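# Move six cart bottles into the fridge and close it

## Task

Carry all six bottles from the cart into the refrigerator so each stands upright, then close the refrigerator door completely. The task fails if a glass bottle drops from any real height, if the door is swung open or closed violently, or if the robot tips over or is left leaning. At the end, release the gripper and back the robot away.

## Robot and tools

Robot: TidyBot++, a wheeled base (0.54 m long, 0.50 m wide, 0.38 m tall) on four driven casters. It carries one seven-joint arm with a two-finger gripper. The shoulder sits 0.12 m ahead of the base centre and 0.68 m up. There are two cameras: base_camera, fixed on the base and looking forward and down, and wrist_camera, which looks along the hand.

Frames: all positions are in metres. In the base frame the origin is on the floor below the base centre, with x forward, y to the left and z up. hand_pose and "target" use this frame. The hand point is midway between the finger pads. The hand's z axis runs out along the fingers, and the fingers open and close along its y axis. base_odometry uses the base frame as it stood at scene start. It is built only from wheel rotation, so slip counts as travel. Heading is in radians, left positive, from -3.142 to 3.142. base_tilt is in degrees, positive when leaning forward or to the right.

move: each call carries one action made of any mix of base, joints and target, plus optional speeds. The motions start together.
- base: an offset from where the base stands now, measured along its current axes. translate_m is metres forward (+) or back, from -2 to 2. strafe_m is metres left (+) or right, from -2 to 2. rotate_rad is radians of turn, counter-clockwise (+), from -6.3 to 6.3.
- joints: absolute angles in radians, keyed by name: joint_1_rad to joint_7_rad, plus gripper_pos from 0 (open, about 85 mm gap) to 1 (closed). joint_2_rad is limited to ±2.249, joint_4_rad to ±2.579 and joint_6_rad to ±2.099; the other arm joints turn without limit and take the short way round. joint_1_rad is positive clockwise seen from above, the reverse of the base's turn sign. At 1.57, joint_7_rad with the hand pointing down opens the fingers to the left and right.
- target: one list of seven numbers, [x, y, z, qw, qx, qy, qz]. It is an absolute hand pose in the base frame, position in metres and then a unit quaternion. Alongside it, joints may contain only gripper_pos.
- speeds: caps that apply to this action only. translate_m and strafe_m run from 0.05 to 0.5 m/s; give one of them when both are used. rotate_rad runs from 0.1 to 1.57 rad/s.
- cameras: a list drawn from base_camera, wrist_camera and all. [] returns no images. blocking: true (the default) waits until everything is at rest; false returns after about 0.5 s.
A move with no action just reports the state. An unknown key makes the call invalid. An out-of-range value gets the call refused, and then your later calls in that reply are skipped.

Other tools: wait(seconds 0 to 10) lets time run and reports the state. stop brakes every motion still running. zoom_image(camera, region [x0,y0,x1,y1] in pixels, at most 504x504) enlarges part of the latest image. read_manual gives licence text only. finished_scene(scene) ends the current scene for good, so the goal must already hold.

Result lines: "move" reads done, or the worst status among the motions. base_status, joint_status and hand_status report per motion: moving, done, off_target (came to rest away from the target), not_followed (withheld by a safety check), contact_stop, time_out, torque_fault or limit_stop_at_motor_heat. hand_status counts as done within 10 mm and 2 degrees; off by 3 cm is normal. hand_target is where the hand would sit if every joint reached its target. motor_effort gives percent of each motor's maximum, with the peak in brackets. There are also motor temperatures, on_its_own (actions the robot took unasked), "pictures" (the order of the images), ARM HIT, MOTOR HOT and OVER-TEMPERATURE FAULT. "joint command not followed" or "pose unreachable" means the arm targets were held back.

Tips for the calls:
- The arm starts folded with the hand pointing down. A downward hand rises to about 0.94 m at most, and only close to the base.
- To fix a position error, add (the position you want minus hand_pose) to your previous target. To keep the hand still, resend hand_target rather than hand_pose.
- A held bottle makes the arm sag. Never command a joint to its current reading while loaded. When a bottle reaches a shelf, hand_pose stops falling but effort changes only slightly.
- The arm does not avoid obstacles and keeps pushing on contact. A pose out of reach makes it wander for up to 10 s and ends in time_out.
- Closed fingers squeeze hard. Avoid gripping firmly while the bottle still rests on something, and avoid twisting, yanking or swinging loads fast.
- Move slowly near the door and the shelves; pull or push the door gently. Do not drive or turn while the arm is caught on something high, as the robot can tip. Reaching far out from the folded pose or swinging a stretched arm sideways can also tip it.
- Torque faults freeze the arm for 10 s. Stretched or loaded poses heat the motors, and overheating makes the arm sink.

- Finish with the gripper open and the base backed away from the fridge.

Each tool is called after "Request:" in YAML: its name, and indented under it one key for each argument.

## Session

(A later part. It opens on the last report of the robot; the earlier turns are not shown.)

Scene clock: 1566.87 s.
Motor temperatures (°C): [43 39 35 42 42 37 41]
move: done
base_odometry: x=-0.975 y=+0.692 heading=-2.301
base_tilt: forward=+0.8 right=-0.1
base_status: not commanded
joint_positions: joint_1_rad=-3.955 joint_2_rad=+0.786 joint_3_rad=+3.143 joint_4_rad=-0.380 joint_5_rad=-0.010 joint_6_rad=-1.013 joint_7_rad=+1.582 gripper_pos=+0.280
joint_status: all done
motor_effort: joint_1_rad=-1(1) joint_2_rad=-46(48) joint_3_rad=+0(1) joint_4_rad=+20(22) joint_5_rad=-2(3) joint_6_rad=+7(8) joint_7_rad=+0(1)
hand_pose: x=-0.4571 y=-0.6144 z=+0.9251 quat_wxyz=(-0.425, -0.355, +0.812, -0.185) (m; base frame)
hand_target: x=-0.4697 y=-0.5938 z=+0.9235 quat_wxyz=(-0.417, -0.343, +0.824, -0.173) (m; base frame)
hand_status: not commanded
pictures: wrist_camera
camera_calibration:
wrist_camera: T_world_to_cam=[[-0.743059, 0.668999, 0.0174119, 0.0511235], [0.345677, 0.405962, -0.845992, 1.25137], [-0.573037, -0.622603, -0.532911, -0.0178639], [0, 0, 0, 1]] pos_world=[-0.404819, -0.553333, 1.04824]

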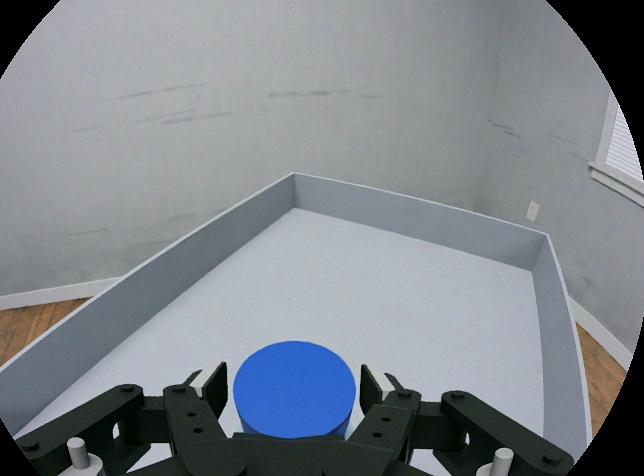

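Request:
move:
  joints: {"gripper_pos": 0.52}
  cameras: []

Request:
move:
  joints: {"joint_2_rad": 0.737, "joint_4_rad": -0.315, "joint_6_rad": -1.075}
  cameras: ["wrist_camera"]

Scene clock: 1580.53 s.
Motor temperatures (°C): [43 40 35 42 42 37 41]
move: off_target
base_odometry: x=-0.975 y=+0.692 heading=-2.301
base_tilt: forward=+0.8 right=+0.0
base_status: not commanded
joint_positions: joint_1_rad=-3.955 joint_2_rad=+0.786 joint_3_rad=+3.143 joint_4_rad=-0.379 joint_5_rad=-0.010 joint_6_rad=-1.016 joint_7_rad=+1.582 gripper_pos=+0.436
joint_status: gripper_pos off_target (ended at +0.436, target +0.520)
motor_effort: joint_1_rad=+0(1) joint_2_rad=-45(47) joint_3_rad=+0(1) joint_4_rad=+19(20) joint_5_rad=-1(3) joint_6_rad=+8(8) joint_7_rad=+1(1)
hand_pose: x=-0.4570 y=-0.6136 z=+0.9254 quat_wxyz=(-0.424, -0.355, +0.813, -0.184) (m; base frame)
hand_target: x=-0.4697 y=-0.5938 z=+0.9235 quat_wxyz=(-0.417, -0.343, +0.824, -0.173) (m; base frame)
hand_status: not commanded
pictures: none
No camera images: "cameras" was empty.

Scene clock: 1581.33 s.
Motor temperatures (°C): [43 40 35 42 42 37 41]
move: off_target
base_odometry: x=-0.975 y=+0.692 heading=-2.301
base_tilt: forward=+0.8 right=+0.0
base_status: not commanded
joint_positions: joint_1_rad=-3.955 joint_2_rad=+0.779 joint_3_rad=+3.143 joint_4_rad=-0.370 joint_5_rad=-0.010 joint_6_rad=-1.048 joint_7_rad=+1.582 gripper_pos=+0.436
joint_status: joint_2_rad off_target (ended at +0.779, target +0.737); joint_4_rad off_target (ended at -0.371, target -0.315); the others done
motor_effort: joint_1_rad=+0(1) joint_2_rad=-53(53) joint_3_rad=+0(1) joint_4_rad=+24(24) joint_5_rad=-2(3) joint_6_rad=+11(12) joint_7_rad=+0(1)
hand_pose: x=-0.4524 y=-0.6085 z=+0.9268 quat_wxyz=(-0.417, -0.356, +0.816, -0.181) (m; base frame)
hand_target: x=-0.4584 y=-0.5824 z=+0.9849 quat_wxyz=(-0.449, -0.336, +0.807, -0.186) (m; base frame)
hand_status: not commanded
pictures: wrist_camera
camera_calibration:
wrist_camera: T_world_to_cam=[[-0.742906, 0.669179, 0.0170494, 0.0511345], [0.356978, 0.417596, -0.835572, 1.25136], [-0.566267, -0.614665, -0.549116, 0.0122818], [0, 0, 0, 1]] pos_world=[-0.401764, -0.549232, 1.05147]

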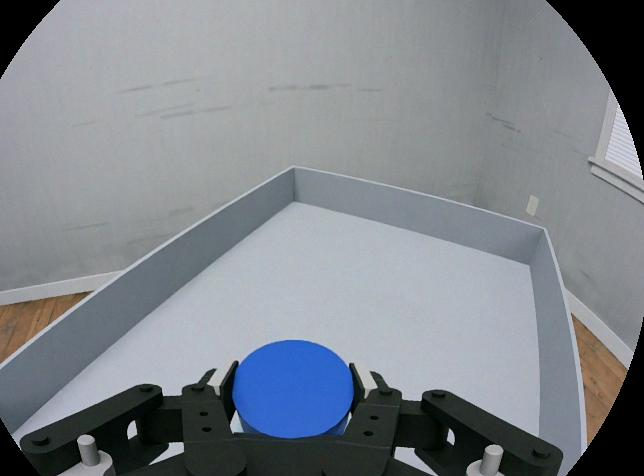

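Request:
move:
  joints: {"joint_2_rad": 0.709, "joint_4_rad": -0.278, "joint_6_rad": -1.14}
  cameras: []

Request:
move:
  joints: {"joint_2_rad": 0.648, "joint_4_rad": -0.255, "joint_6_rad": -1.23}
  cameras: []

Scene clock: 1586.17 s.
Motor temperatures (°C): [43 40 35 42 42 37 41]
move: off_target
base_odometry: x=-0.975 y=+0.692 heading=-2.301
base_tilt: forward=+0.8 right=-0.1
base_status: not commanded
joint_positions: joint_1_rad=-3.955 joint_2_rad=+0.744 joint_3_rad=+3.143 joint_4_rad=-0.332 joint_5_rad=-0.010 joint_6_rad=-1.119 joint_7_rad=+1.582 gripper_pos=+0.436
joint_status: joint_4_rad off_target (ended at -0.332, target -0.278); the others done
motor_effort: joint_1_rad=+0(1) joint_2_rad=-52(56) joint_3_rad=+0(1) joint_4_rad=+24(26) joint_5_rad=-1(3) joint_6_rad=+11(12) joint_7_rad=+0(1)
hand_pose: x=-0.4383 y=-0.5938 z=+0.9585 quat_wxyz=(-0.418, -0.356, +0.816, -0.182) (m; base frame)
hand_target: x=-0.4446 y=-0.5686 z=+1.0101 quat_wxyz=(-0.449, -0.336, +0.807, -0.186) (m; base frame)
hand_status: not commanded
pictures: none
No camera images: "cameras" was empty.

Scene clock: 1587.20 s.
Motor temperatures (°C): [43 40 35 42 42 37 41]
move: off_target
base_odometry: x=-0.975 y=+0.692 heading=-2.301
base_tilt: forward=+0.8 right=-0.1
base_status: not commanded
joint_positions: joint_1_rad=-3.955 joint_2_rad=+0.677 joint_3_rad=+3.143 joint_4_rad=-0.305 joint_5_rad=-0.010 joint_6_rad=-1.208 joint_7_rad=+1.582 gripper_pos=+0.436
joint_status: joint_4_rad off_target (ended at -0.305, target -0.255); the others done
motor_effort: joint_1_rad=+0(1) joint_2_rad=-49(56) joint_3_rad=+0(1) joint_4_rad=+23(26) joint_5_rad=-2(3) joint_6_rad=+11(12) joint_7_rad=+0(1)
hand_pose: x=-0.4137 y=-0.5679 z=+1.0040 quat_wxyz=(-0.420, -0.356, +0.814, -0.183) (m; base frame)
hand_target: x=-0.4189 y=-0.5428 z=+1.0460 quat_wxyz=(-0.446, -0.336, +0.808, -0.185) (m; base frame)
hand_status: not commanded
pictures: none
No camera images: "cameras" was empty.

Request:
move:
  joints: {"joint_2_rad": 0.355, "joint_4_rad": -0.74, "joint_6_rad": -1.055}
  cameras: []

Request:
move:
  joints: {"joint_2_rad": 0.01, "joint_4_rad": -1.07, "joint_6_rad": -1.107}
  cameras: []

Request:
move:
  joints: {"joint_2_rad": -0.488, "joint_4_rad": -1.29, "joint_6_rad": -1.375}
  cameras: ["wrist_camera", "base_camera"]

Request:
move:
  base: {"translate_m": 0.8585, "strafe_m": -0.2375}
  joints: {"joint_1_rad": 0.711}
  cameras: ["wrist_camera"]

Scene clock: 1599.87 s.
Motor temperatures (°C): [43 40 35 42 42 37 41]
move: done
base_odometry: x=-0.975 y=+0.692 heading=-2.301
base_tilt: forward=+0.7 right=-0.1
base_status: not commanded
joint_positions: joint_1_rad=-3.955 joint_2_rad=+0.387 joint_3_rad=+3.143 joint_4_rad=-0.746 joint_5_rad=-0.010 joint_6_rad=-1.122 joint_7_rad=+1.582 gripper_pos=+0.436
joint_status: all done
motor_effort: joint_1_rad=+0(1) joint_2_rad=-39(50) joint_3_rad=+0(1) joint_4_rad=+24(25) joint_5_rad=-2(3) joint_6_rad=+11(12) joint_7_rad=+0(1)
hand_pose: x=-0.3493 y=-0.4995 z=+1.0082 quat_wxyz=(-0.393, -0.361, +0.828, -0.171) (m; base frame)
hand_target: x=-0.3640 y=-0.4875 z=+1.0499 quat_wxyz=(-0.439, -0.338, +0.812, -0.183) (m; base frame)
hand_status: not commanded
pictures: none
No camera images: "cameras" was empty.

Scene clock: 1601.70 s.
Motor temperatures (°C): [43 40 35 42 42 37 41]
move: done
base_odometry: x=-0.975 y=+0.692 heading=-2.301
base_tilt: forward=+0.8 right=-0.1
base_status: not commanded
joint_positions: joint_1_rad=-3.954 joint_2_rad=+0.029 joint_3_rad=+3.143 joint_4_rad=-1.079 joint_5_rad=-0.010 joint_6_rad=-1.121 joint_7_rad=+1.582 gripper_pos=+0.436
joint_status: all done
motor_effort: joint_1_rad=-1(1) joint_2_rad=-24(42) joint_3_rad=+0(1) joint_4_rad=+24(25) joint_5_rad=-2(3) joint_6_rad=+11(12) joint_7_rad=+0(1)
hand_pose: x=-0.2497 y=-0.3942 z=+1.0522 quat_wxyz=(-0.404, -0.359, +0.823, -0.176) (m; base frame)
hand_target: x=-0.2577 y=-0.3806 z=+1.0708 quat_wxyz=(-0.424, -0.341, +0.820, -0.176) (m; base frame)
hand_status: not commanded
pictures: none
No camera images: "cameras" was empty.

Scene clock: 1603.57 s.
Motor temperatures (°C): [43 40 35 42 42 37 41]
move: done
base_odometry: x=-0.975 y=+0.692 heading=-2.301
base_tilt: forward=+0.8 right=-0.1
base_status: not commanded
joint_positions: joint_1_rad=-3.954 joint_2_rad=-0.476 joint_3_rad=+3.143 joint_4_rad=-1.295 joint_5_rad=-0.010 joint_6_rad=-1.348 joint_7_rad=+1.582 gripper_pos=+0.436
joint_status: all done
motor_effort: joint_1_rad=-1(1) joint_2_rad=-1(27) joint_3_rad=+1(1) joint_4_rad=+21(25) joint_5_rad=-2(3) joint_6_rad=+12(13) joint_7_rad=+0(1)
hand_pose: x=-0.0808 y=-0.2162 z=+1.0958 quat_wxyz=(-0.429, -0.354, +0.809, -0.187) (m; base frame)
hand_target: x=-0.0807 y=-0.2027 z=+1.0947 quat_wxyz=(-0.428, -0.340, +0.818, -0.178) (m; base frame)
hand_status: not commanded
pictures: base_camera, wrist_camera
camera_calibration:
wrist_camera: T_world_to_cam=[[-0.743938, 0.668021, 0.0174459, 0.0610624], [0.338275, 0.398977, -0.852284, 1.10884], [-0.576304, -0.628145, -0.522789, 0.524069], [0, 0, 0, 1]] pos_world=[-0.0276443, -0.154002, 1.21796]

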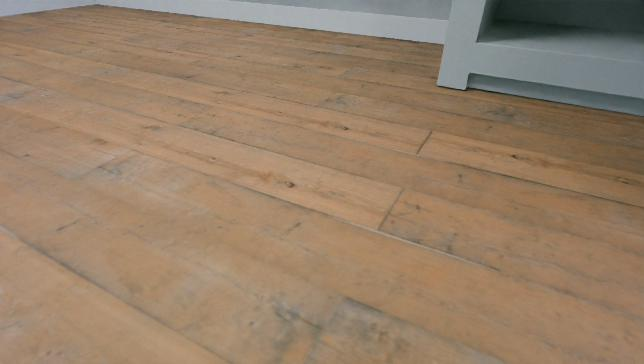

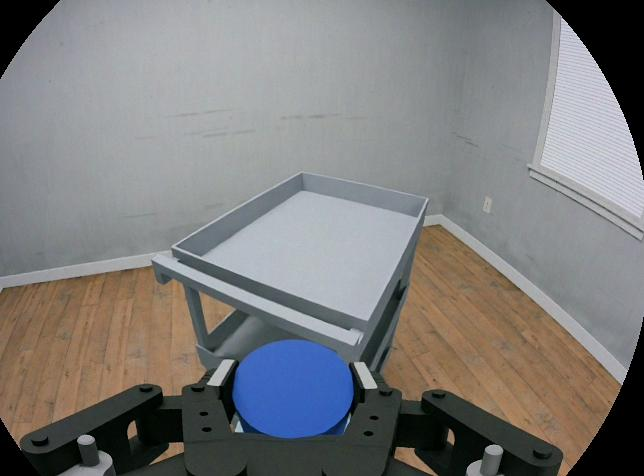

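Scene clock: 1606.70 s.
Motor temperatures (°C): [43 40 35 42 42 37 41]
move: done
base_odometry: x=-1.725 y=+0.211 heading=-2.301
base_tilt: forward=+0.8 right=-0.1
base_status: done
joint_positions: joint_1_rad=-5.547 joint_2_rad=-0.472 joint_3_rad=+3.142 joint_4_rad=-1.299 joint_5_rad=-0.010 joint_6_rad=-1.351 joint_7_rad=+1.582 gripper_pos=+0.436
joint_status: all done
motor_effort: joint_1_rad=+0(2) joint_2_rad=-1(5) joint_3_rad=+1(3) joint_4_rad=+21(22) joint_5_rad=-2(4) joint_6_rad=+11(12) joint_7_rad=+0(1)
hand_pose: x=+0.3411 y=-0.1956 z=+1.0920 quat_wxyz=(-0.165, -0.829, +0.313, -0.433) (m; base frame)
hand_target: x=+0.3355 y=-0.1846 z=+1.0947 quat_wxyz=(-0.161, -0.831, +0.308, -0.435) (m; base frame)
hand_status: not commanded
pictures: wrist_camera
camera_calibration:
wrist_camera: T_world_to_cam=[[-0.650411, -0.759374, 0.0177903, 0.0497531], [-0.413828, 0.334612, -0.846629, 1.19247], [0.636956, -0.558019, -0.531886, 0.388009], [0, 0, 0, 1]] pos_world=[0.278694, -0.144719, 1.21507]

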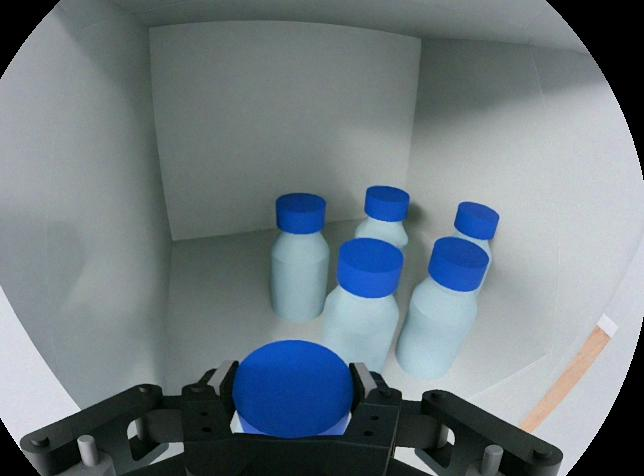

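Request:
move:
  joints: {"joint_1_rad": 0.6935, "joint_2_rad": -0.421, "joint_4_rad": -1.231, "joint_6_rad": -1.2365}
  cameras: []

Request:
move:
  joints: {"joint_1_rad": 0.651, "joint_2_rad": -0.306, "joint_4_rad": -1.181, "joint_6_rad": -1.1716}
  cameras: ["wrist_camera"]

Scene clock: 1645.40 s.
Motor temperatures (°C): [43 39 35 42 42 37 41]
move: off_target
base_odometry: x=-1.725 y=+0.211 heading=-2.301
base_tilt: forward=+0.8 right=-0.1
base_status: not commanded
joint_positions: joint_1_rad=-5.565 joint_2_rad=-0.406 joint_3_rad=+3.142 joint_4_rad=-1.275 joint_5_rad=-0.010 joint_6_rad=-1.280 joint_7_rad=+1.582 gripper_pos=+0.436
joint_status: joint_4_rad off_target (ended at -1.275, target -1.231); the others done
motor_effort: joint_1_rad=+0(1) joint_2_rad=-5(7) joint_3_rad=+1(1) joint_4_rad=+22(23) joint_5_rad=-2(3) joint_6_rad=+12(13) joint_7_rad=+0(1)
hand_pose: x=+0.3736 y=-0.2172 z=+1.1013 quat_wxyz=(-0.165, -0.825, +0.304, -0.447) (m; base frame)
hand_target: x=+0.3755 y=-0.2115 z=+1.1400 quat_wxyz=(-0.177, -0.803, +0.290, -0.490) (m; base frame)
hand_status: not commanded
pictures: none
No camera images: "cameras" was empty.

Scene clock: 1646.43 s.
Motor temperatures (°C): [43 39 35 42 42 37 41]
move: off_target
base_odometry: x=-1.725 y=+0.211 heading=-2.301
base_tilt: forward=+0.8 right=-0.1
base_status: not commanded
joint_positions: joint_1_rad=-5.607 joint_2_rad=-0.285 joint_3_rad=+3.142 joint_4_rad=-1.234 joint_5_rad=-0.010 joint_6_rad=-1.234 joint_7_rad=+1.582 gripper_pos=+0.436
joint_status: joint_4_rad off_target (ended at -1.234, target -1.181); the others done
motor_effort: joint_1_rad=-1(1) joint_2_rad=-9(14) joint_3_rad=+1(1) joint_4_rad=+22(24) joint_5_rad=-2(3) joint_6_rad=+11(12) joint_7_rad=+0(1)
hand_pose: x=+0.4274 y=-0.2422 z=+1.0899 quat_wxyz=(-0.151, -0.839, +0.289, -0.436) (m; base frame)
hand_target: x=+0.4310 y=-0.2360 z=+1.1419 quat_wxyz=(-0.167, -0.809, +0.273, -0.493) (m; base frame)
hand_status: not commanded
pictures: wrist_camera
camera_calibration:
wrist_camera: T_world_to_cam=[[-0.6045, -0.796423, 0.0170219, 0.0427234], [-0.435881, 0.312806, -0.843896, 1.24318], [0.666774, -0.517555, -0.536237, 0.307716], [0, 0, 0, 1]] pos_world=[0.362527, -0.195587, 1.21339]

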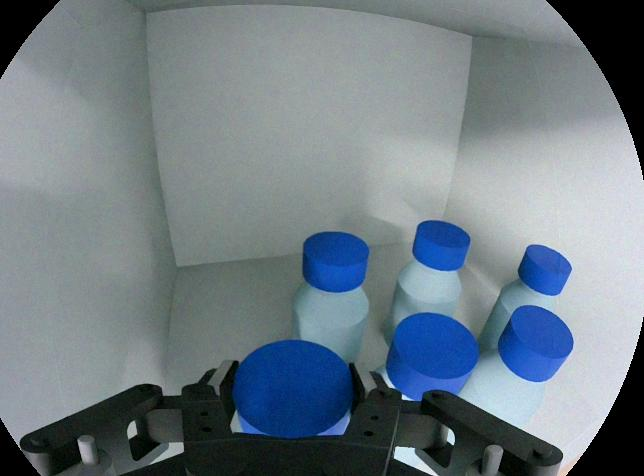

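Request:
move:
  joints: {"joint_1_rad": 0.62, "joint_2_rad": -0.1856, "joint_4_rad": -1.104, "joint_6_rad": -1.1285}
  cameras: ["wrist_camera"]

Scene clock: 1651.03 s.
Motor temperatures (°C): [43 39 35 42 42 37 41]
move: off_target
base_odometry: x=-1.725 y=+0.211 heading=-2.301
base_tilt: forward=+0.8 right=-0.1
base_status: not commanded
joint_positions: joint_1_rad=-5.638 joint_2_rad=-0.163 joint_3_rad=+3.142 joint_4_rad=-1.157 joint_5_rad=-0.010 joint_6_rad=-1.192 joint_7_rad=+1.582 gripper_pos=+0.436
joint_status: joint_4_rad off_target (ended at -1.157, target -1.104); the others done
motor_effort: joint_1_rad=+0(1) joint_2_rad=-15(19) joint_3_rad=+1(1) joint_4_rad=+23(24) joint_5_rad=-3(3) joint_6_rad=+11(13) joint_7_rad=+0(1)
hand_pose: x=+0.4806 y=-0.2671 z=+1.0887 quat_wxyz=(-0.144, -0.844, +0.276, -0.437) (m; base frame)
hand_target: x=+0.4851 y=-0.2597 z=+1.1435 quat_wxyz=(-0.159, -0.813, +0.260, -0.496) (m; base frame)
hand_status: not commanded
pictures: wrist_camera
camera_calibration:
wrist_camera: T_world_to_cam=[[-0.579736, -0.814632, 0.0167602, 0.0386275], [-0.447496, 0.301138, -0.842059, 1.27357], [0.680921, -0.495672, -0.539125, 0.260843], [0, 0, 0, 1]] pos_world=[0.414697, -0.22276, 1.2124]

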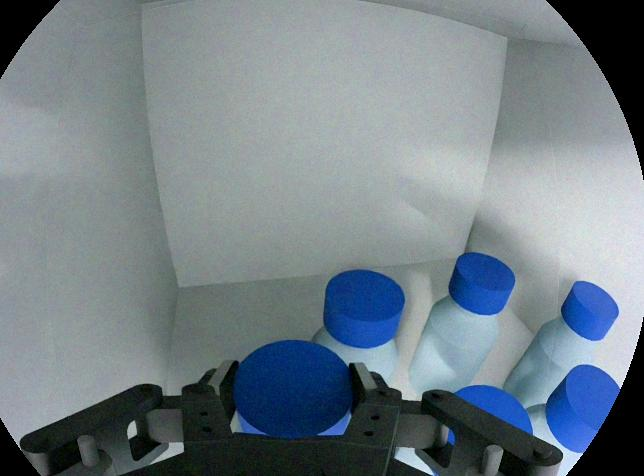

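Request:
move:
  joints: {"joint_2_rad": -0.1955, "joint_4_rad": -1.192, "joint_6_rad": -1.098}
  cameras: []

Request:
move:
  joints: {"joint_2_rad": -0.2015, "joint_4_rad": -1.213, "joint_6_rad": -1.083}
  cameras: []

Request:
move:
  joints: {"joint_2_rad": -0.2075, "joint_4_rad": -1.234, "joint_6_rad": -1.068}
  cameras: []

Request:
move:
  joints: {"joint_2_rad": -0.2135, "joint_4_rad": -1.255, "joint_6_rad": -1.053}
  cameras: []

Scene clock: 1666.63 s.
Motor temperatures (°C): [43 39 35 42 42 37 41]
move: done
base_odometry: x=-1.725 y=+0.211 heading=-2.301
base_tilt: forward=+0.8 right=-0.1
base_status: not commanded
joint_positions: joint_1_rad=-5.638 joint_2_rad=-0.168 joint_3_rad=+3.142 joint_4_rad=-1.207 joint_5_rad=-0.010 joint_6_rad=-1.165 joint_7_rad=+1.582 gripper_pos=+0.436
joint_status: all done
motor_effort: joint_1_rad=+0(1) joint_2_rad=-16(17) joint_3_rad=+1(1) joint_4_rad=+23(24) joint_5_rad=-2(3) joint_6_rad=+11(12) joint_7_rad=+1(1)
hand_pose: x=+0.4821 y=-0.2683 z=+1.0722 quat_wxyz=(-0.141, -0.848, +0.278, -0.430) (m; base frame)
hand_target: x=+0.4875 y=-0.2614 z=+1.1097 quat_wxyz=(-0.153, -0.825, +0.264, -0.476) (m; base frame)
hand_status: not commanded
pictures: none
No camera images: "cameras" was empty.

Scene clock: 1667.20 s.
Motor temperatures (°C): [43 39 35 42 42 38 41]
move: done
base_odometry: x=-1.725 y=+0.211 heading=-2.301
base_tilt: forward=+0.8 right=-0.1
base_status: not commanded
joint_positions: joint_1_rad=-5.638 joint_2_rad=-0.174 joint_3_rad=+3.142 joint_4_rad=-1.222 joint_5_rad=-0.010 joint_6_rad=-1.146 joint_7_rad=+1.582 gripper_pos=+0.436
joint_status: all done
motor_effort: joint_1_rad=+0(1) joint_2_rad=-15(16) joint_3_rad=+1(1) joint_4_rad=+23(24) joint_5_rad=-2(3) joint_6_rad=+11(11) joint_7_rad=+0(1)
hand_pose: x=+0.4827 y=-0.2687 z=+1.0715 quat_wxyz=(-0.142, -0.846, +0.277, -0.433) (m; base frame)
hand_target: x=+0.4875 y=-0.2614 z=+1.1052 quat_wxyz=(-0.153, -0.825, +0.264, -0.476) (m; base frame)
hand_status: not commanded
pictures: none
No camera images: "cameras" was empty.

Scene clock: 1667.80 s.
Motor temperatures (°C): [43 39 35 42 42 38 41]
move: done
base_odometry: x=-1.725 y=+0.211 heading=-2.301
base_tilt: forward=+0.8 right=-0.1
base_status: not commanded
joint_positions: joint_1_rad=-5.638 joint_2_rad=-0.184 joint_3_rad=+3.142 joint_4_rad=-1.239 joint_5_rad=-0.010 joint_6_rad=-1.129 joint_7_rad=+1.582 gripper_pos=+0.436
joint_status: all done
motor_effort: joint_1_rad=+0(1) joint_2_rad=-16(16) joint_3_rad=+1(1) joint_4_rad=+23(23) joint_5_rad=-2(3) joint_6_rad=+11(11) joint_7_rad=+0(1)
hand_pose: x=+0.4817 y=-0.2680 z=+1.0713 quat_wxyz=(-0.144, -0.843, +0.277, -0.438) (m; base frame)
hand_target: x=+0.4875 y=-0.2614 z=+1.1007 quat_wxyz=(-0.153, -0.825, +0.264, -0.476) (m; base frame)
hand_status: not commanded
pictures: none
No camera images: "cameras" was empty.

Scene clock: 1668.40 s.
Motor temperatures (°C): [43 39 35 42 42 38 41]
move: done
base_odometry: x=-1.725 y=+0.211 heading=-2.301
base_tilt: forward=+0.8 right=-0.1
base_status: not commanded
joint_positions: joint_1_rad=-5.638 joint_2_rad=-0.194 joint_3_rad=+3.142 joint_4_rad=-1.256 joint_5_rad=-0.010 joint_6_rad=-1.112 joint_7_rad=+1.582 gripper_pos=+0.436
joint_status: all done
motor_effort: joint_1_rad=+0(1) joint_2_rad=-14(15) joint_3_rad=+1(1) joint_4_rad=+22(23) joint_5_rad=-1(2) joint_6_rad=+11(11) joint_7_rad=+1(1)
hand_pose: x=+0.4808 y=-0.2674 z=+1.0712 quat_wxyz=(-0.145, -0.841, +0.276, -0.442) (m; base frame)
hand_target: x=+0.4875 y=-0.2614 z=+1.0961 quat_wxyz=(-0.153, -0.825, +0.264, -0.476) (m; base frame)
hand_status: not commanded
pictures: none
No camera images: "cameras" was empty.

Request:
move:
  joints: {"joint_2_rad": -0.219, "joint_4_rad": -1.276, "joint_6_rad": -1.063}
  cameras: []

Request:
move:
  joints: {"joint_2_rad": -0.2245, "joint_4_rad": -1.297, "joint_6_rad": -1.075}
  cameras: []

Request:
move:
  joints: {"joint_2_rad": -0.229, "joint_4_rad": -1.314, "joint_6_rad": -1.086}
  cameras: ["wrist_camera"]

Scene clock: 1674.70 s.
Motor temperatures (°C): [43 39 35 42 42 38 41]
move: done
base_odometry: x=-1.725 y=+0.211 heading=-2.301
base_tilt: forward=+0.8 right=-0.1
base_status: not commanded
joint_positions: joint_1_rad=-5.638 joint_2_rad=-0.202 joint_3_rad=+3.142 joint_4_rad=-1.265 joint_5_rad=-0.010 joint_6_rad=-1.106 joint_7_rad=+1.582 gripper_pos=+0.436
joint_status: all done
motor_effort: joint_1_rad=-1(1) joint_2_rad=-12(14) joint_3_rad=+0(1) joint_4_rad=+20(22) joint_5_rad=-2(2) joint_6_rad=+9(10) joint_7_rad=+0(1)
hand_pose: x=+0.4790 y=-0.2660 z=+1.0712 quat_wxyz=(-0.146, -0.840, +0.276, -0.444) (m; base frame)
hand_target: x=+0.4843 y=-0.2591 z=+1.0845 quat_wxyz=(-0.149, -0.831, +0.266, -0.466) (m; base frame)
hand_status: not commanded
pictures: none
No camera images: "cameras" was empty.

Scene clock: 1675.30 s.
Motor temperatures (°C): [43 39 35 42 42 38 41]
move: done
base_odometry: x=-1.725 y=+0.211 heading=-2.301
base_tilt: forward=+0.8 right=-0.1
base_status: not commanded
joint_positions: joint_1_rad=-5.639 joint_2_rad=-0.212 joint_3_rad=+3.142 joint_4_rad=-1.276 joint_5_rad=-0.010 joint_6_rad=-1.101 joint_7_rad=+1.582 gripper_pos=+0.436
joint_status: all done
motor_effort: joint_1_rad=-1(1) joint_2_rad=-11(13) joint_3_rad=+0(1) joint_4_rad=+19(21) joint_5_rad=-1(3) joint_6_rad=+7(8) joint_7_rad=+1(1)
hand_pose: x=+0.4763 y=-0.2639 z=+1.0712 quat_wxyz=(-0.146, -0.839, +0.275, -0.445) (m; base frame)
hand_target: x=+0.4807 y=-0.2565 z=+1.0725 quat_wxyz=(-0.146, -0.837, +0.268, -0.454) (m; base frame)
hand_status: not commanded
pictures: none
No camera images: "cameras" was empty.

Scene clock: 1675.83 s.
Motor temperatures (°C): [43 39 35 42 42 38 41]
move: done
base_odometry: x=-1.725 y=+0.211 heading=-2.301
base_tilt: forward=+0.8 right=-0.1
base_status: not commanded
joint_positions: joint_1_rad=-5.639 joint_2_rad=-0.219 joint_3_rad=+3.142 joint_4_rad=-1.282 joint_5_rad=-0.010 joint_6_rad=-1.100 joint_7_rad=+1.582 gripper_pos=+0.436
joint_status: all done
motor_effort: joint_1_rad=-1(1) joint_2_rad=-11(12) joint_3_rad=+0(1) joint_4_rad=+17(19) joint_5_rad=-3(3) joint_6_rad=+3(6) joint_7_rad=+1(1)
hand_pose: x=+0.4741 y=-0.2623 z=+1.0715 quat_wxyz=(-0.147, -0.839, +0.275, -0.446) (m; base frame)
hand_target: x=+0.4774 y=-0.2542 z=+1.0625 quat_wxyz=(-0.142, -0.842, +0.270, -0.444) (m; base frame)
hand_status: not commanded
pictures: wrist_camera
camera_calibration:
wrist_camera: T_world_to_cam=[[-0.580476, -0.814102, 0.0168797, 0.0394769], [-0.431502, 0.28996, -0.854242, 1.25732], [0.690546, -0.50315, -0.519602, 0.231003], [0, 0, 0, 1]] pos_world=[0.405932, -0.216204, 1.19342]

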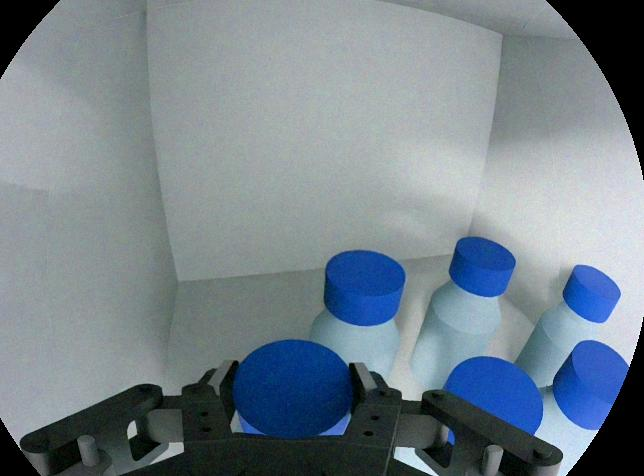

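Request:
move:
  joints: {"gripper_pos": 0.34}
  cameras: ["wrist_camera"]

Scene clock: 1679.47 s.
Motor temperatures (°C): [43 39 35 42 42 38 41]
move: done
base_odometry: x=-1.725 y=+0.211 heading=-2.301
base_tilt: forward=+0.8 right=-0.1
base_status: not commanded
joint_positions: joint_1_rad=-5.639 joint_2_rad=-0.220 joint_3_rad=+3.142 joint_4_rad=-1.297 joint_5_rad=-0.010 joint_6_rad=-1.100 joint_7_rad=+1.582 gripper_pos=+0.340
joint_status: all done
motor_effort: joint_1_rad=-1(1) joint_2_rad=-11(12) joint_3_rad=+1(1) joint_4_rad=+19(20) joint_5_rad=-2(3) joint_6_rad=+7(8) joint_7_rad=+1(1)
hand_pose: x=+0.4737 y=-0.2618 z=+1.0639 quat_wxyz=(-0.145, -0.842, +0.276, -0.441) (m; base frame)
hand_target: x=+0.4774 y=-0.2542 z=+1.0625 quat_wxyz=(-0.142, -0.842, +0.270, -0.444) (m; base frame)
hand_status: not commanded
pictures: wrist_camera
camera_calibration:
wrist_camera: T_world_to_cam=[[-0.580117, -0.814366, 0.0165108, 0.0398672], [-0.44125, 0.297158, -0.846756, 1.24899], [0.684663, -0.498503, -0.531725, 0.244464], [0, 0, 0, 1]] pos_world=[0.406868, -0.216815, 1.18692]

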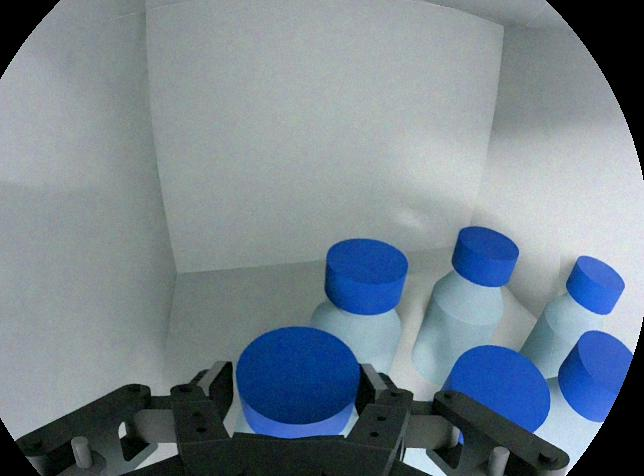

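Request:
move:
  joints: {"gripper_pos": 0.27}
  cameras: []

Request:
move:
  joints: {"joint_2_rad": -0.308, "joint_4_rad": -1.207, "joint_6_rad": -1.3}
  cameras: ["wrist_camera"]

Scene clock: 1692.50 s.
Motor temperatures (°C): [43 39 35 42 42 38 41]
move: done
base_odometry: x=-1.725 y=+0.211 heading=-2.301
base_tilt: forward=+0.8 right=-0.1
base_status: not commanded
joint_positions: joint_1_rad=-5.639 joint_2_rad=-0.220 joint_3_rad=+3.142 joint_4_rad=-1.297 joint_5_rad=-0.010 joint_6_rad=-1.100 joint_7_rad=+1.582 gripper_pos=+0.270
joint_status: all done
motor_effort: joint_1_rad=+0(1) joint_2_rad=-10(11) joint_3_rad=+1(1) joint_4_rad=+19(19) joint_5_rad=-2(2) joint_6_rad=+7(8) joint_7_rad=+0(1)
hand_pose: x=+0.4737 y=-0.2618 z=+1.0639 quat_wxyz=(-0.145, -0.842, +0.276, -0.441) (m; base frame)
hand_target: x=+0.4774 y=-0.2542 z=+1.0625 quat_wxyz=(-0.142, -0.842, +0.270, -0.444) (m; base frame)
hand_status: not commanded
pictures: none
No camera images: "cameras" was empty.

Scene clock: 1693.73 s.
Motor temperatures (°C): [43 38 35 42 42 38 41]
move: done
base_odometry: x=-1.725 y=+0.211 heading=-2.301
base_tilt: forward=+0.8 right=-0.1
base_status: not commanded
joint_positions: joint_1_rad=-5.639 joint_2_rad=-0.312 joint_3_rad=+3.142 joint_4_rad=-1.229 joint_5_rad=-0.010 joint_6_rad=-1.252 joint_7_rad=+1.582 gripper_pos=+0.270
joint_status: all done
motor_effort: joint_1_rad=+0(1) joint_2_rad=-6(13) joint_3_rad=+1(1) joint_4_rad=+17(20) joint_5_rad=-2(3) joint_6_rad=+8(8) joint_7_rad=+0(1)
hand_pose: x=+0.4233 y=-0.2237 z=+1.0982 quat_wxyz=(-0.146, -0.840, +0.275, -0.444) (m; base frame)
hand_target: x=+0.4212 y=-0.2141 z=+1.0955 quat_wxyz=(-0.139, -0.849, +0.272, -0.432) (m; base frame)
hand_status: not commanded
pictures: wrist_camera
camera_calibration:
wrist_camera: T_world_to_cam=[[-0.579212, -0.814989, 0.0174915, 0.0395009], [-0.43615, 0.291701, -0.851284, 1.24608], [0.688685, -0.500703, -0.524414, 0.306033], [0, 0, 0, 1]] pos_world=[0.355598, -0.178059, 1.22057]

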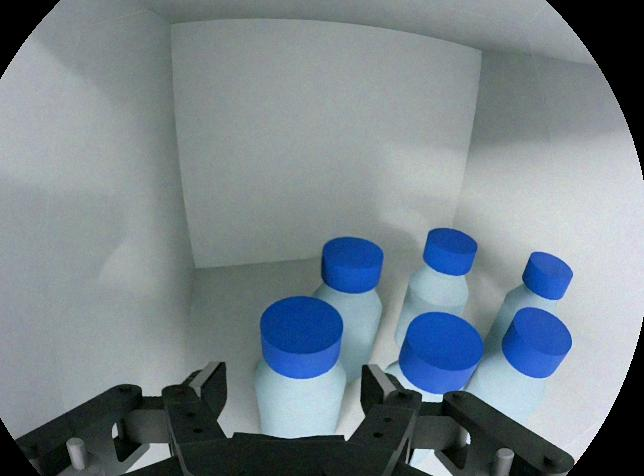

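Request:
move:
  joints: {"joint_1_rad": 0.755, "joint_2_rad": -0.405, "joint_4_rad": -1.2795, "joint_6_rad": -1.358}
  cameras: []

Request:
move:
  joints: {"joint_2_rad": -0.476, "joint_4_rad": -1.321, "joint_6_rad": -1.395}
  cameras: ["wrist_camera"]

Scene clock: 1706.00 s.
Motor temperatures (°C): [43 38 35 42 42 37 41]
move: done
base_odometry: x=-1.725 y=+0.211 heading=-2.301
base_tilt: forward=+0.8 right=-0.1
base_status: not commanded
joint_positions: joint_1_rad=-5.550 joint_2_rad=-0.405 joint_3_rad=+3.142 joint_4_rad=-1.262 joint_5_rad=-0.010 joint_6_rad=-1.307 joint_7_rad=+1.582 gripper_pos=+0.270
joint_status: all done
motor_effort: joint_1_rad=+0(1) joint_2_rad=-1(7) joint_3_rad=+1(1) joint_4_rad=+17(18) joint_5_rad=-2(3) joint_6_rad=+7(8) joint_7_rad=+0(1)
hand_pose: x=+0.3668 y=-0.2177 z=+1.1004 quat_wxyz=(-0.166, -0.826, +0.311, -0.439) (m; base frame)
hand_target: x=+0.3537 y=-0.2190 z=+1.0789 quat_wxyz=(-0.162, -0.835, +0.331, -0.408) (m; base frame)
hand_status: not commanded
pictures: none
No camera images: "cameras" was empty.

Scene clock: 1706.90 s.
Motor temperatures (°C): [43 38 35 42 42 37 41]
move: done
base_odometry: x=-1.725 y=+0.211 heading=-2.301
base_tilt: forward=+0.8 right=-0.1
base_status: not commanded
joint_positions: joint_1_rad=-5.550 joint_2_rad=-0.474 joint_3_rad=+3.142 joint_4_rad=-1.305 joint_5_rad=-0.010 joint_6_rad=-1.346 joint_7_rad=+1.582 gripper_pos=+0.270
joint_status: all done
motor_effort: joint_1_rad=+0(1) joint_2_rad=+1(4) joint_3_rad=+1(2) joint_4_rad=+17(18) joint_5_rad=-2(3) joint_6_rad=+7(8) joint_7_rad=+0(1)
hand_pose: x=+0.3415 y=-0.1949 z=+1.0910 quat_wxyz=(-0.164, -0.829, +0.312, -0.434) (m; base frame)
hand_target: x=+0.3286 y=-0.1953 z=+1.0713 quat_wxyz=(-0.161, -0.837, +0.332, -0.405) (m; base frame)
hand_status: not commanded
pictures: wrist_camera
camera_calibration:
wrist_camera: T_world_to_cam=[[-0.648392, -0.761099, 0.0177768, 0.0495555], [-0.414007, 0.33291, -0.847213, 1.19193], [0.638895, -0.556685, -0.530956, 0.386131], [0, 0, 0, 1]] pos_world=[0.278899, -0.144134, 1.21395]

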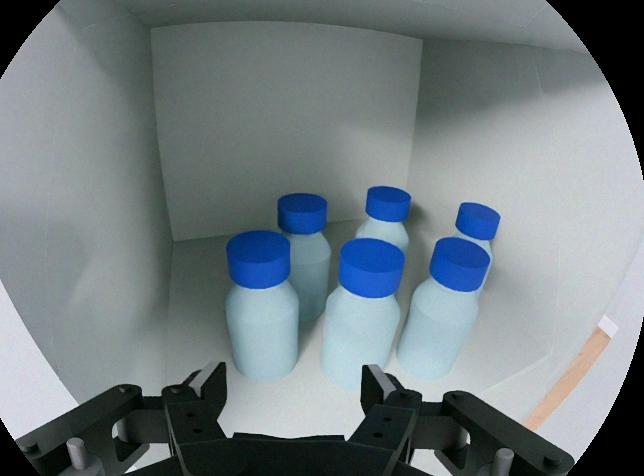

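Request:
move:
  base: {"translate_m": -0.5675, "strafe_m": 0.2547, "rotate_rad": -0.4363}
  joints: {"gripper_pos": 0.9}
  cameras: ["wrist_camera", "base_camera"]

Scene clock: 1779.13 s.
Motor temperatures (°C): [43 37 35 41 42 37 41]
move: done
base_odometry: x=-1.156 y=+0.464 heading=-2.738
base_tilt: forward=+0.7 right=-0.1
base_status: done
joint_positions: joint_1_rad=-5.549 joint_2_rad=-0.481 joint_3_rad=+3.142 joint_4_rad=-1.305 joint_5_rad=-0.010 joint_6_rad=-1.347 joint_7_rad=+1.582 gripper_pos=+0.900
joint_status: all done
motor_effort: joint_1_rad=+0(1) joint_2_rad=+1(5) joint_3_rad=+1(3) joint_4_rad=+17(18) joint_5_rad=-2(3) joint_6_rad=+8(8) joint_7_rad=+1(1)
hand_pose: x=+0.3391 y=-0.1932 z=+1.0924 quat_wxyz=(-0.165, -0.828, +0.312, -0.436) (m; base frame)
hand_target: x=+0.3286 y=-0.1953 z=+1.0713 quat_wxyz=(-0.161, -0.837, +0.332, -0.405) (m; base frame)
hand_status: not commanded
pictures: base_camera, wrist_camera
camera_calibration:
wrist_camera: T_world_to_cam=[[-0.64935, -0.760281, 0.0178361, 0.049652], [-0.410533, 0.330698, -0.849766, 1.19269], [0.640162, -0.559117, -0.526859, 0.384037], [0, 0, 0, 1]] pos_world=[0.276034, -0.141948, 1.21495]

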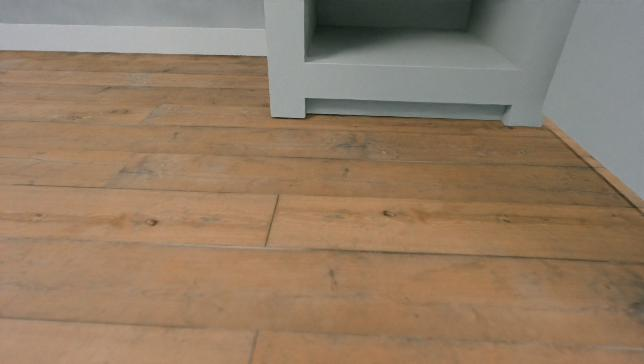

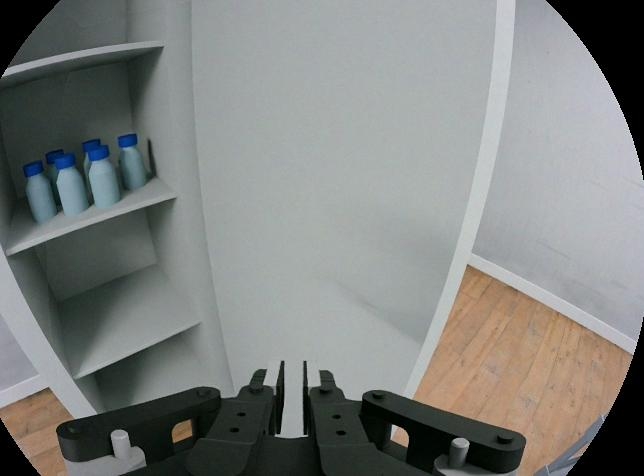

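Request:
move:

Scene clock: 1799.00 s.
Motor temperatures (°C): [43 37 35 41 42 37 41]
base_odometry: x=-1.156 y=+0.464 heading=-2.738
base_tilt: forward=+0.8 right=-0.1
base_status: done
joint_positions: joint_1_rad=-5.549 joint_2_rad=-0.481 joint_3_rad=+3.142 joint_4_rad=-1.305 joint_5_rad=-0.010 joint_6_rad=-1.347 joint_7_rad=+1.582 gripper_pos=+0.900
joint_status: all done
motor_effort: joint_1_rad=+0(1) joint_2_rad=+1(5) joint_3_rad=+1(3) joint_4_rad=+17(18) joint_5_rad=-2(3) joint_6_rad=+8(8) joint_7_rad=+0(1)
hand_pose: x=+0.3391 y=-0.1932 z=+1.0924 quat_wxyz=(-0.165, -0.828, +0.312, -0.436) (m; base frame)
hand_target: x=+0.3286 y=-0.1953 z=+1.0713 quat_wxyz=(-0.161, -0.837, +0.332, -0.405) (m; base frame)
hand_status: not commanded
pictures: base_camera, wrist_camera
camera_calibration:
wrist_camera: T_world_to_cam=[[-0.64935, -0.760281, 0.0178361, 0.049652], [-0.410533, 0.330698, -0.849766, 1.19269], [0.640162, -0.559117, -0.526859, 0.384037], [0, 0, 0, 1]] pos_world=[0.276034, -0.141948, 1.21495]

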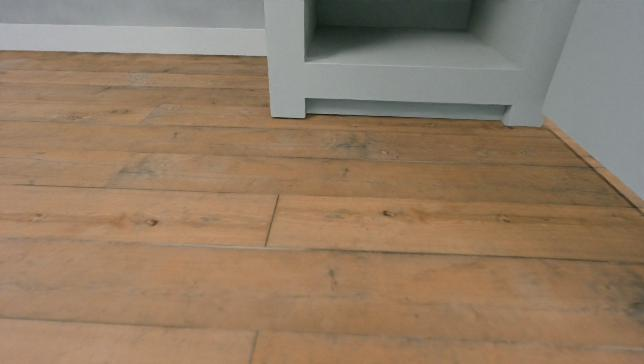

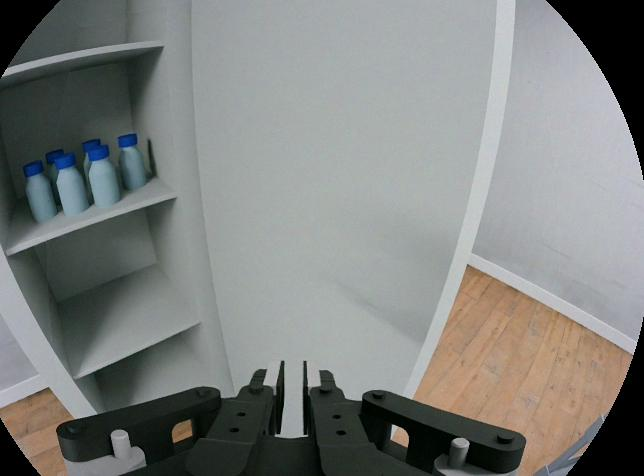

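Request:
move:
  joints: {"joint_1_rad": 1.422}
  cameras: []

Request:
move:
  base: {"strafe_m": -0.28}
  speeds: {"strafe_m": 0.3}

Scene clock: 1858.27 s.
Motor temperatures (°C): [43 37 35 41 42 37 41]
move: done
base_odometry: x=-1.156 y=+0.464 heading=-2.738
base_tilt: forward=+0.7 right=-0.1
base_status: not commanded
joint_positions: joint_1_rad=-4.886 joint_2_rad=-0.481 joint_3_rad=+3.142 joint_4_rad=-1.305 joint_5_rad=-0.010 joint_6_rad=-1.347 joint_7_rad=+1.582 gripper_pos=+0.900
joint_status: all done
motor_effort: joint_1_rad=+0(1) joint_2_rad=+2(2) joint_3_rad=+1(2) joint_4_rad=+17(17) joint_5_rad=-2(3) joint_6_rad=+8(8) joint_7_rad=+0(1)
hand_pose: x=+0.1736 y=-0.2877 z=+1.0924 quat_wxyz=(-0.298, -0.681, +0.564, -0.358) (m; base frame)
hand_target: x=+0.1628 y=-0.2831 z=+1.0713 quat_wxyz=(-0.284, -0.682, +0.587, -0.330) (m; base frame)
hand_status: not commanded
pictures: none
No camera images: "cameras" was empty.

Scene clock: 1860.13 s.
Motor temperatures (°C): [43 37 35 41 42 37 41]
move: done
base_odometry: x=-1.266 y=+0.721 heading=-2.738
base_tilt: forward=+0.8 right=-0.1
base_status: done
joint_positions: joint_1_rad=-4.886 joint_2_rad=-0.473 joint_3_rad=+3.142 joint_4_rad=-1.306 joint_5_rad=-0.010 joint_6_rad=-1.348 joint_7_rad=+1.582 gripper_pos=+0.900
joint_status: not commanded
motor_effort: joint_1_rad=+0(1) joint_2_rad=+1(5) joint_3_rad=+1(2) joint_4_rad=+17(18) joint_5_rad=-2(3) joint_6_rad=+8(8) joint_7_rad=+0(1)
hand_pose: x=+0.1740 y=-0.2909 z=+1.0895 quat_wxyz=(-0.296, -0.683, +0.566, -0.355) (m; base frame)
hand_target: x=+0.1628 y=-0.2831 z=+1.0713 quat_wxyz=(-0.284, -0.682, +0.587, -0.330) (m; base frame)
hand_status: not commanded
pictures: base_camera, wrist_camera
camera_calibration:
wrist_camera: T_world_to_cam=[[-0.979731, -0.199547, 0.0175844, 0.0891553], [-0.121298, 0.521098, -0.844833, 1.15449], [0.15942, -0.829842, -0.53474, 0.447016], [0, 0, 0, 1]] pos_world=[0.156122, -0.21286, 1.21282]

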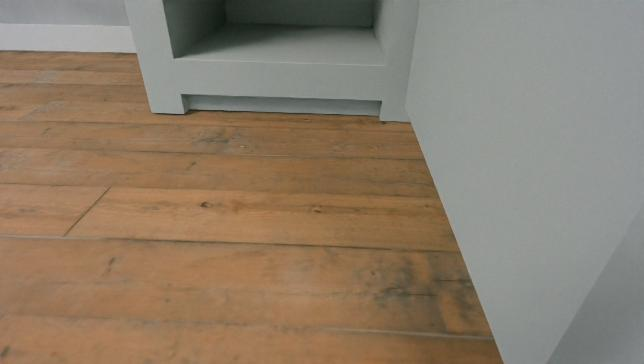

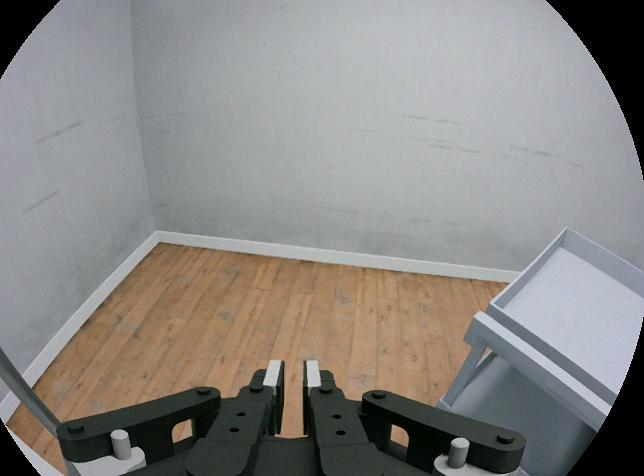

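Request:
move:
  joints: {"joint_1_rad": 1.2, "joint_2_rad": -0.066, "joint_4_rad": -1.412, "joint_6_rad": -0.81}
  cameras: []

Request:
move:
  joints: {"joint_1_rad": 0.998}

Scene clock: 1892.83 s.
Motor temperatures (°C): [43 36 35 41 42 37 41]
move: done
base_odometry: x=-1.266 y=+0.721 heading=-2.738
base_tilt: forward=+0.8 right=-0.1
base_status: not commanded
joint_positions: joint_1_rad=-5.059 joint_2_rad=-0.065 joint_3_rad=+3.142 joint_4_rad=-1.401 joint_5_rad=-0.010 joint_6_rad=-0.856 joint_7_rad=+1.582 gripper_pos=+0.900
joint_status: all done
motor_effort: joint_1_rad=-1(1) joint_2_rad=-17(22) joint_3_rad=+0(1) joint_4_rad=+21(22) joint_5_rad=-2(3) joint_6_rad=+7(8) joint_7_rad=+0(1)
hand_pose: x=+0.3027 y=-0.4987 z=+0.9937 quat_wxyz=(-0.261, -0.730, +0.508, -0.375) (m; base frame)
hand_target: x=+0.3153 y=-0.5011 z=+0.9998 quat_wxyz=(-0.267, -0.727, +0.497, -0.390) (m; base frame)
hand_status: not commanded
pictures: none
No camera images: "cameras" was empty.

Scene clock: 1894.00 s.
Motor temperatures (°C): [43 36 35 41 42 37 41]
move: done
base_odometry: x=-1.266 y=+0.721 heading=-2.738
base_tilt: forward=+0.7 right=-0.1
base_status: not commanded
joint_positions: joint_1_rad=-5.264 joint_2_rad=-0.065 joint_3_rad=+3.141 joint_4_rad=-1.401 joint_5_rad=-0.010 joint_6_rad=-0.855 joint_7_rad=+1.582 gripper_pos=+0.900
joint_status: all done
motor_effort: joint_1_rad=+0(2) joint_2_rad=-18(18) joint_3_rad=+1(2) joint_4_rad=+21(21) joint_5_rad=-1(3) joint_6_rad=+8(8) joint_7_rad=+0(1)
hand_pose: x=+0.4007 y=-0.4511 z=+0.9942 quat_wxyz=(-0.222, -0.778, +0.430, -0.401) (m; base frame)
hand_target: x=+0.4118 y=-0.4516 z=+0.9998 quat_wxyz=(-0.226, -0.774, +0.422, -0.415) (m; base frame)
hand_status: not commanded
pictures: base_camera, wrist_camera
camera_calibration:
wrist_camera: T_world_to_cam=[[-0.838858, -0.544131, 0.0154672, 0.0711831], [-0.306219, 0.448208, -0.839845, 1.22118], [0.450053, -0.709247, -0.542605, 0.17276], [0, 0, 0, 1]] pos_world=[0.355908, -0.386078, 1.11824]

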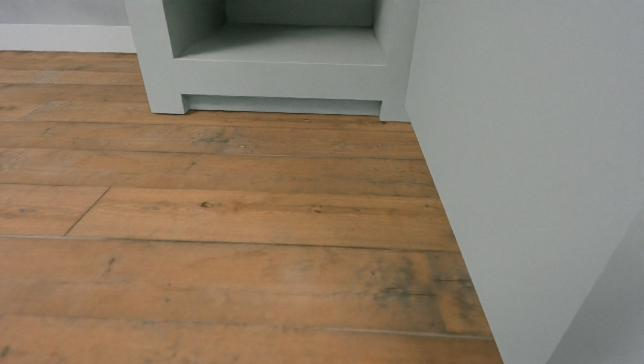

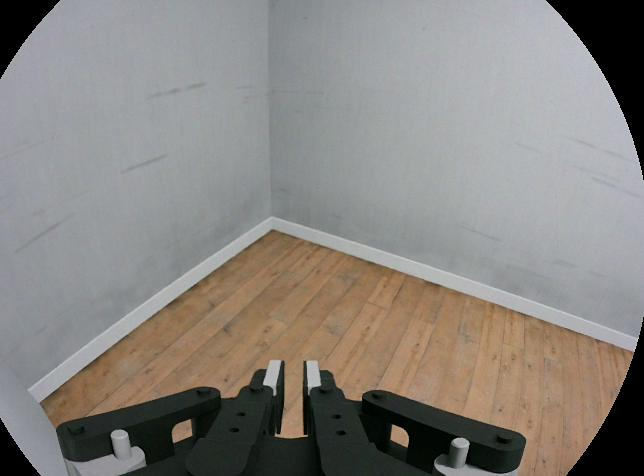

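Request:
move:
  base: {"strafe_m": 0.18}
  speeds: {"strafe_m": 0.12}

Scene clock: 1899.77 s.
Motor temperatures (°C): [43 36 35 41 42 37 41]
move: done
base_odometry: x=-1.196 y=+0.556 heading=-2.738
base_tilt: forward=+0.8 right=-0.1
base_status: done
joint_positions: joint_1_rad=-5.250 joint_2_rad=-0.054 joint_3_rad=+3.189 joint_4_rad=-1.403 joint_5_rad=+0.011 joint_6_rad=-0.817 joint_7_rad=+1.578 gripper_pos=+0.900
joint_status: not commanded
motor_effort: joint_1_rad=-11(16) joint_2_rad=-20(25) joint_3_rad=-11(17) joint_4_rad=+18(22) joint_5_rad=-7(7) joint_6_rad=+4(8) joint_7_rad=+2(4)
hand_pose: x=+0.3723 y=-0.4795 z=+0.9966 quat_wxyz=(-0.246, -0.760, +0.451, -0.399) (m; base frame)
hand_target: x=+0.4118 y=-0.4516 z=+0.9998 quat_wxyz=(-0.226, -0.774, +0.422, -0.415) (m; base frame)
hand_status: not commanded
pictures: base_camera, wrist_camera
camera_calibration:
wrist_camera: T_world_to_cam=[[-0.874293, -0.484452, 0.0302929, 0.0588546], [-0.275921, 0.444672, -0.852135, 1.22647], [0.399348, -0.753375, -0.522444, 0.144296], [0, 0, 0, 1]] pos_world=[0.332241, -0.408157, 1.11872]

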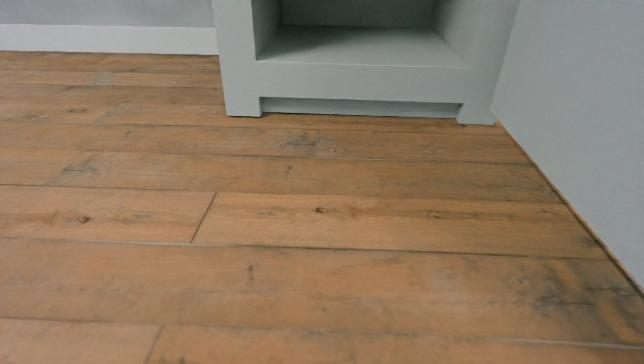

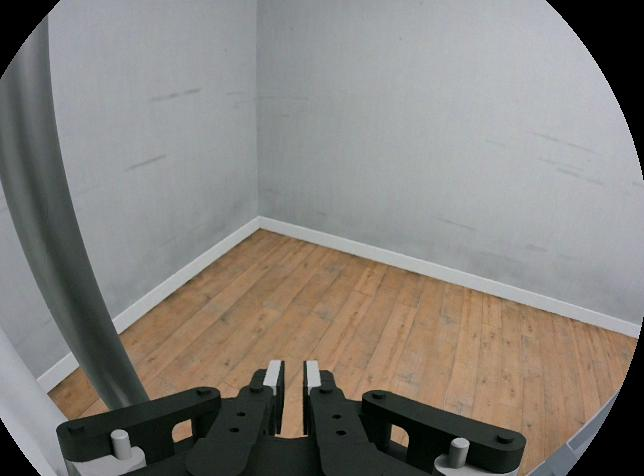

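Request:
move:
  base: {"strafe_m": -0.07}
  speeds: {"strafe_m": 0.15}
  cameras: []

Request:
move:
  joints: {"joint_2_rad": 0.151, "joint_4_rad": -1.138}

Scene clock: 1940.80 s.
Motor temperatures (°C): [43 36 35 41 42 37 41]
move: done
base_odometry: x=-1.223 y=+0.620 heading=-2.739
base_tilt: forward=+0.8 right=-0.1
base_status: done
joint_positions: joint_1_rad=-5.264 joint_2_rad=-0.062 joint_3_rad=+3.152 joint_4_rad=-1.410 joint_5_rad=+0.011 joint_6_rad=-0.821 joint_7_rad=+1.578 gripper_pos=+0.900
joint_status: not commanded
motor_effort: joint_1_rad=-2(9) joint_2_rad=-18(22) joint_3_rad=-1(9) joint_4_rad=+21(24) joint_5_rad=-3(6) joint_6_rad=+8(15) joint_7_rad=+1(2)
hand_pose: x=+0.3950 y=-0.4618 z=+0.9955 quat_wxyz=(-0.236, -0.772, +0.431, -0.403) (m; base frame)
hand_target: x=+0.4118 y=-0.4516 z=+0.9998 quat_wxyz=(-0.226, -0.774, +0.422, -0.415) (m; base frame)
hand_status: not commanded
pictures: none
No camera images: "cameras" was empty.

Scene clock: 1942.13 s.
Motor temperatures (°C): [43 36 35 41 42 37 41]
move: done
base_odometry: x=-1.223 y=+0.620 heading=-2.739
base_tilt: forward=+0.8 right=-0.1
base_status: not commanded
joint_positions: joint_1_rad=-5.265 joint_2_rad=+0.147 joint_3_rad=+3.150 joint_4_rad=-1.170 joint_5_rad=+0.011 joint_6_rad=-0.821 joint_7_rad=+1.578 gripper_pos=+0.900
joint_status: all done
motor_effort: joint_1_rad=+0(2) joint_2_rad=-25(28) joint_3_rad=+0(1) joint_4_rad=+21(22) joint_5_rad=-2(3) joint_6_rad=+7(8) joint_7_rad=+1(1)
hand_pose: x=+0.4440 y=-0.5380 z=+1.0095 quat_wxyz=(-0.243, -0.766, +0.426, -0.415) (m; base frame)
hand_target: x=+0.4638 y=-0.5322 z=+1.0283 quat_wxyz=(-0.238, -0.761, +0.415, -0.437) (m; base frame)
hand_status: not commanded
pictures: base_camera, wrist_camera
camera_calibration:
wrist_camera: T_world_to_cam=[[-0.846682, -0.530963, 0.034753, 0.0510381], [-0.290348, 0.406286, -0.866389, 1.28349], [0.4459, -0.743646, -0.498159, 0.0383921], [0, 0, 0, 1]] pos_world=[0.398754, -0.465816, 1.12936]

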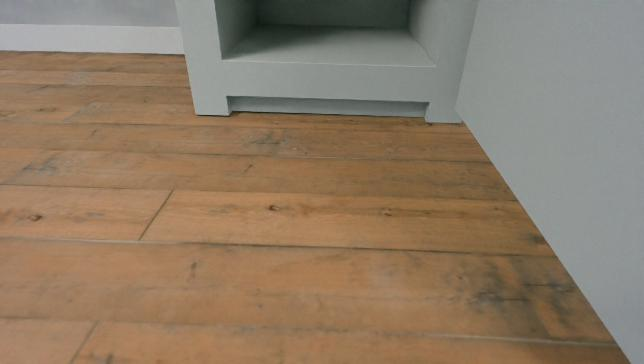

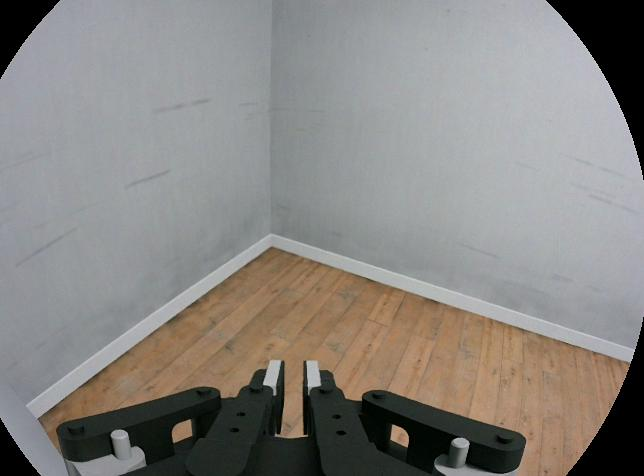

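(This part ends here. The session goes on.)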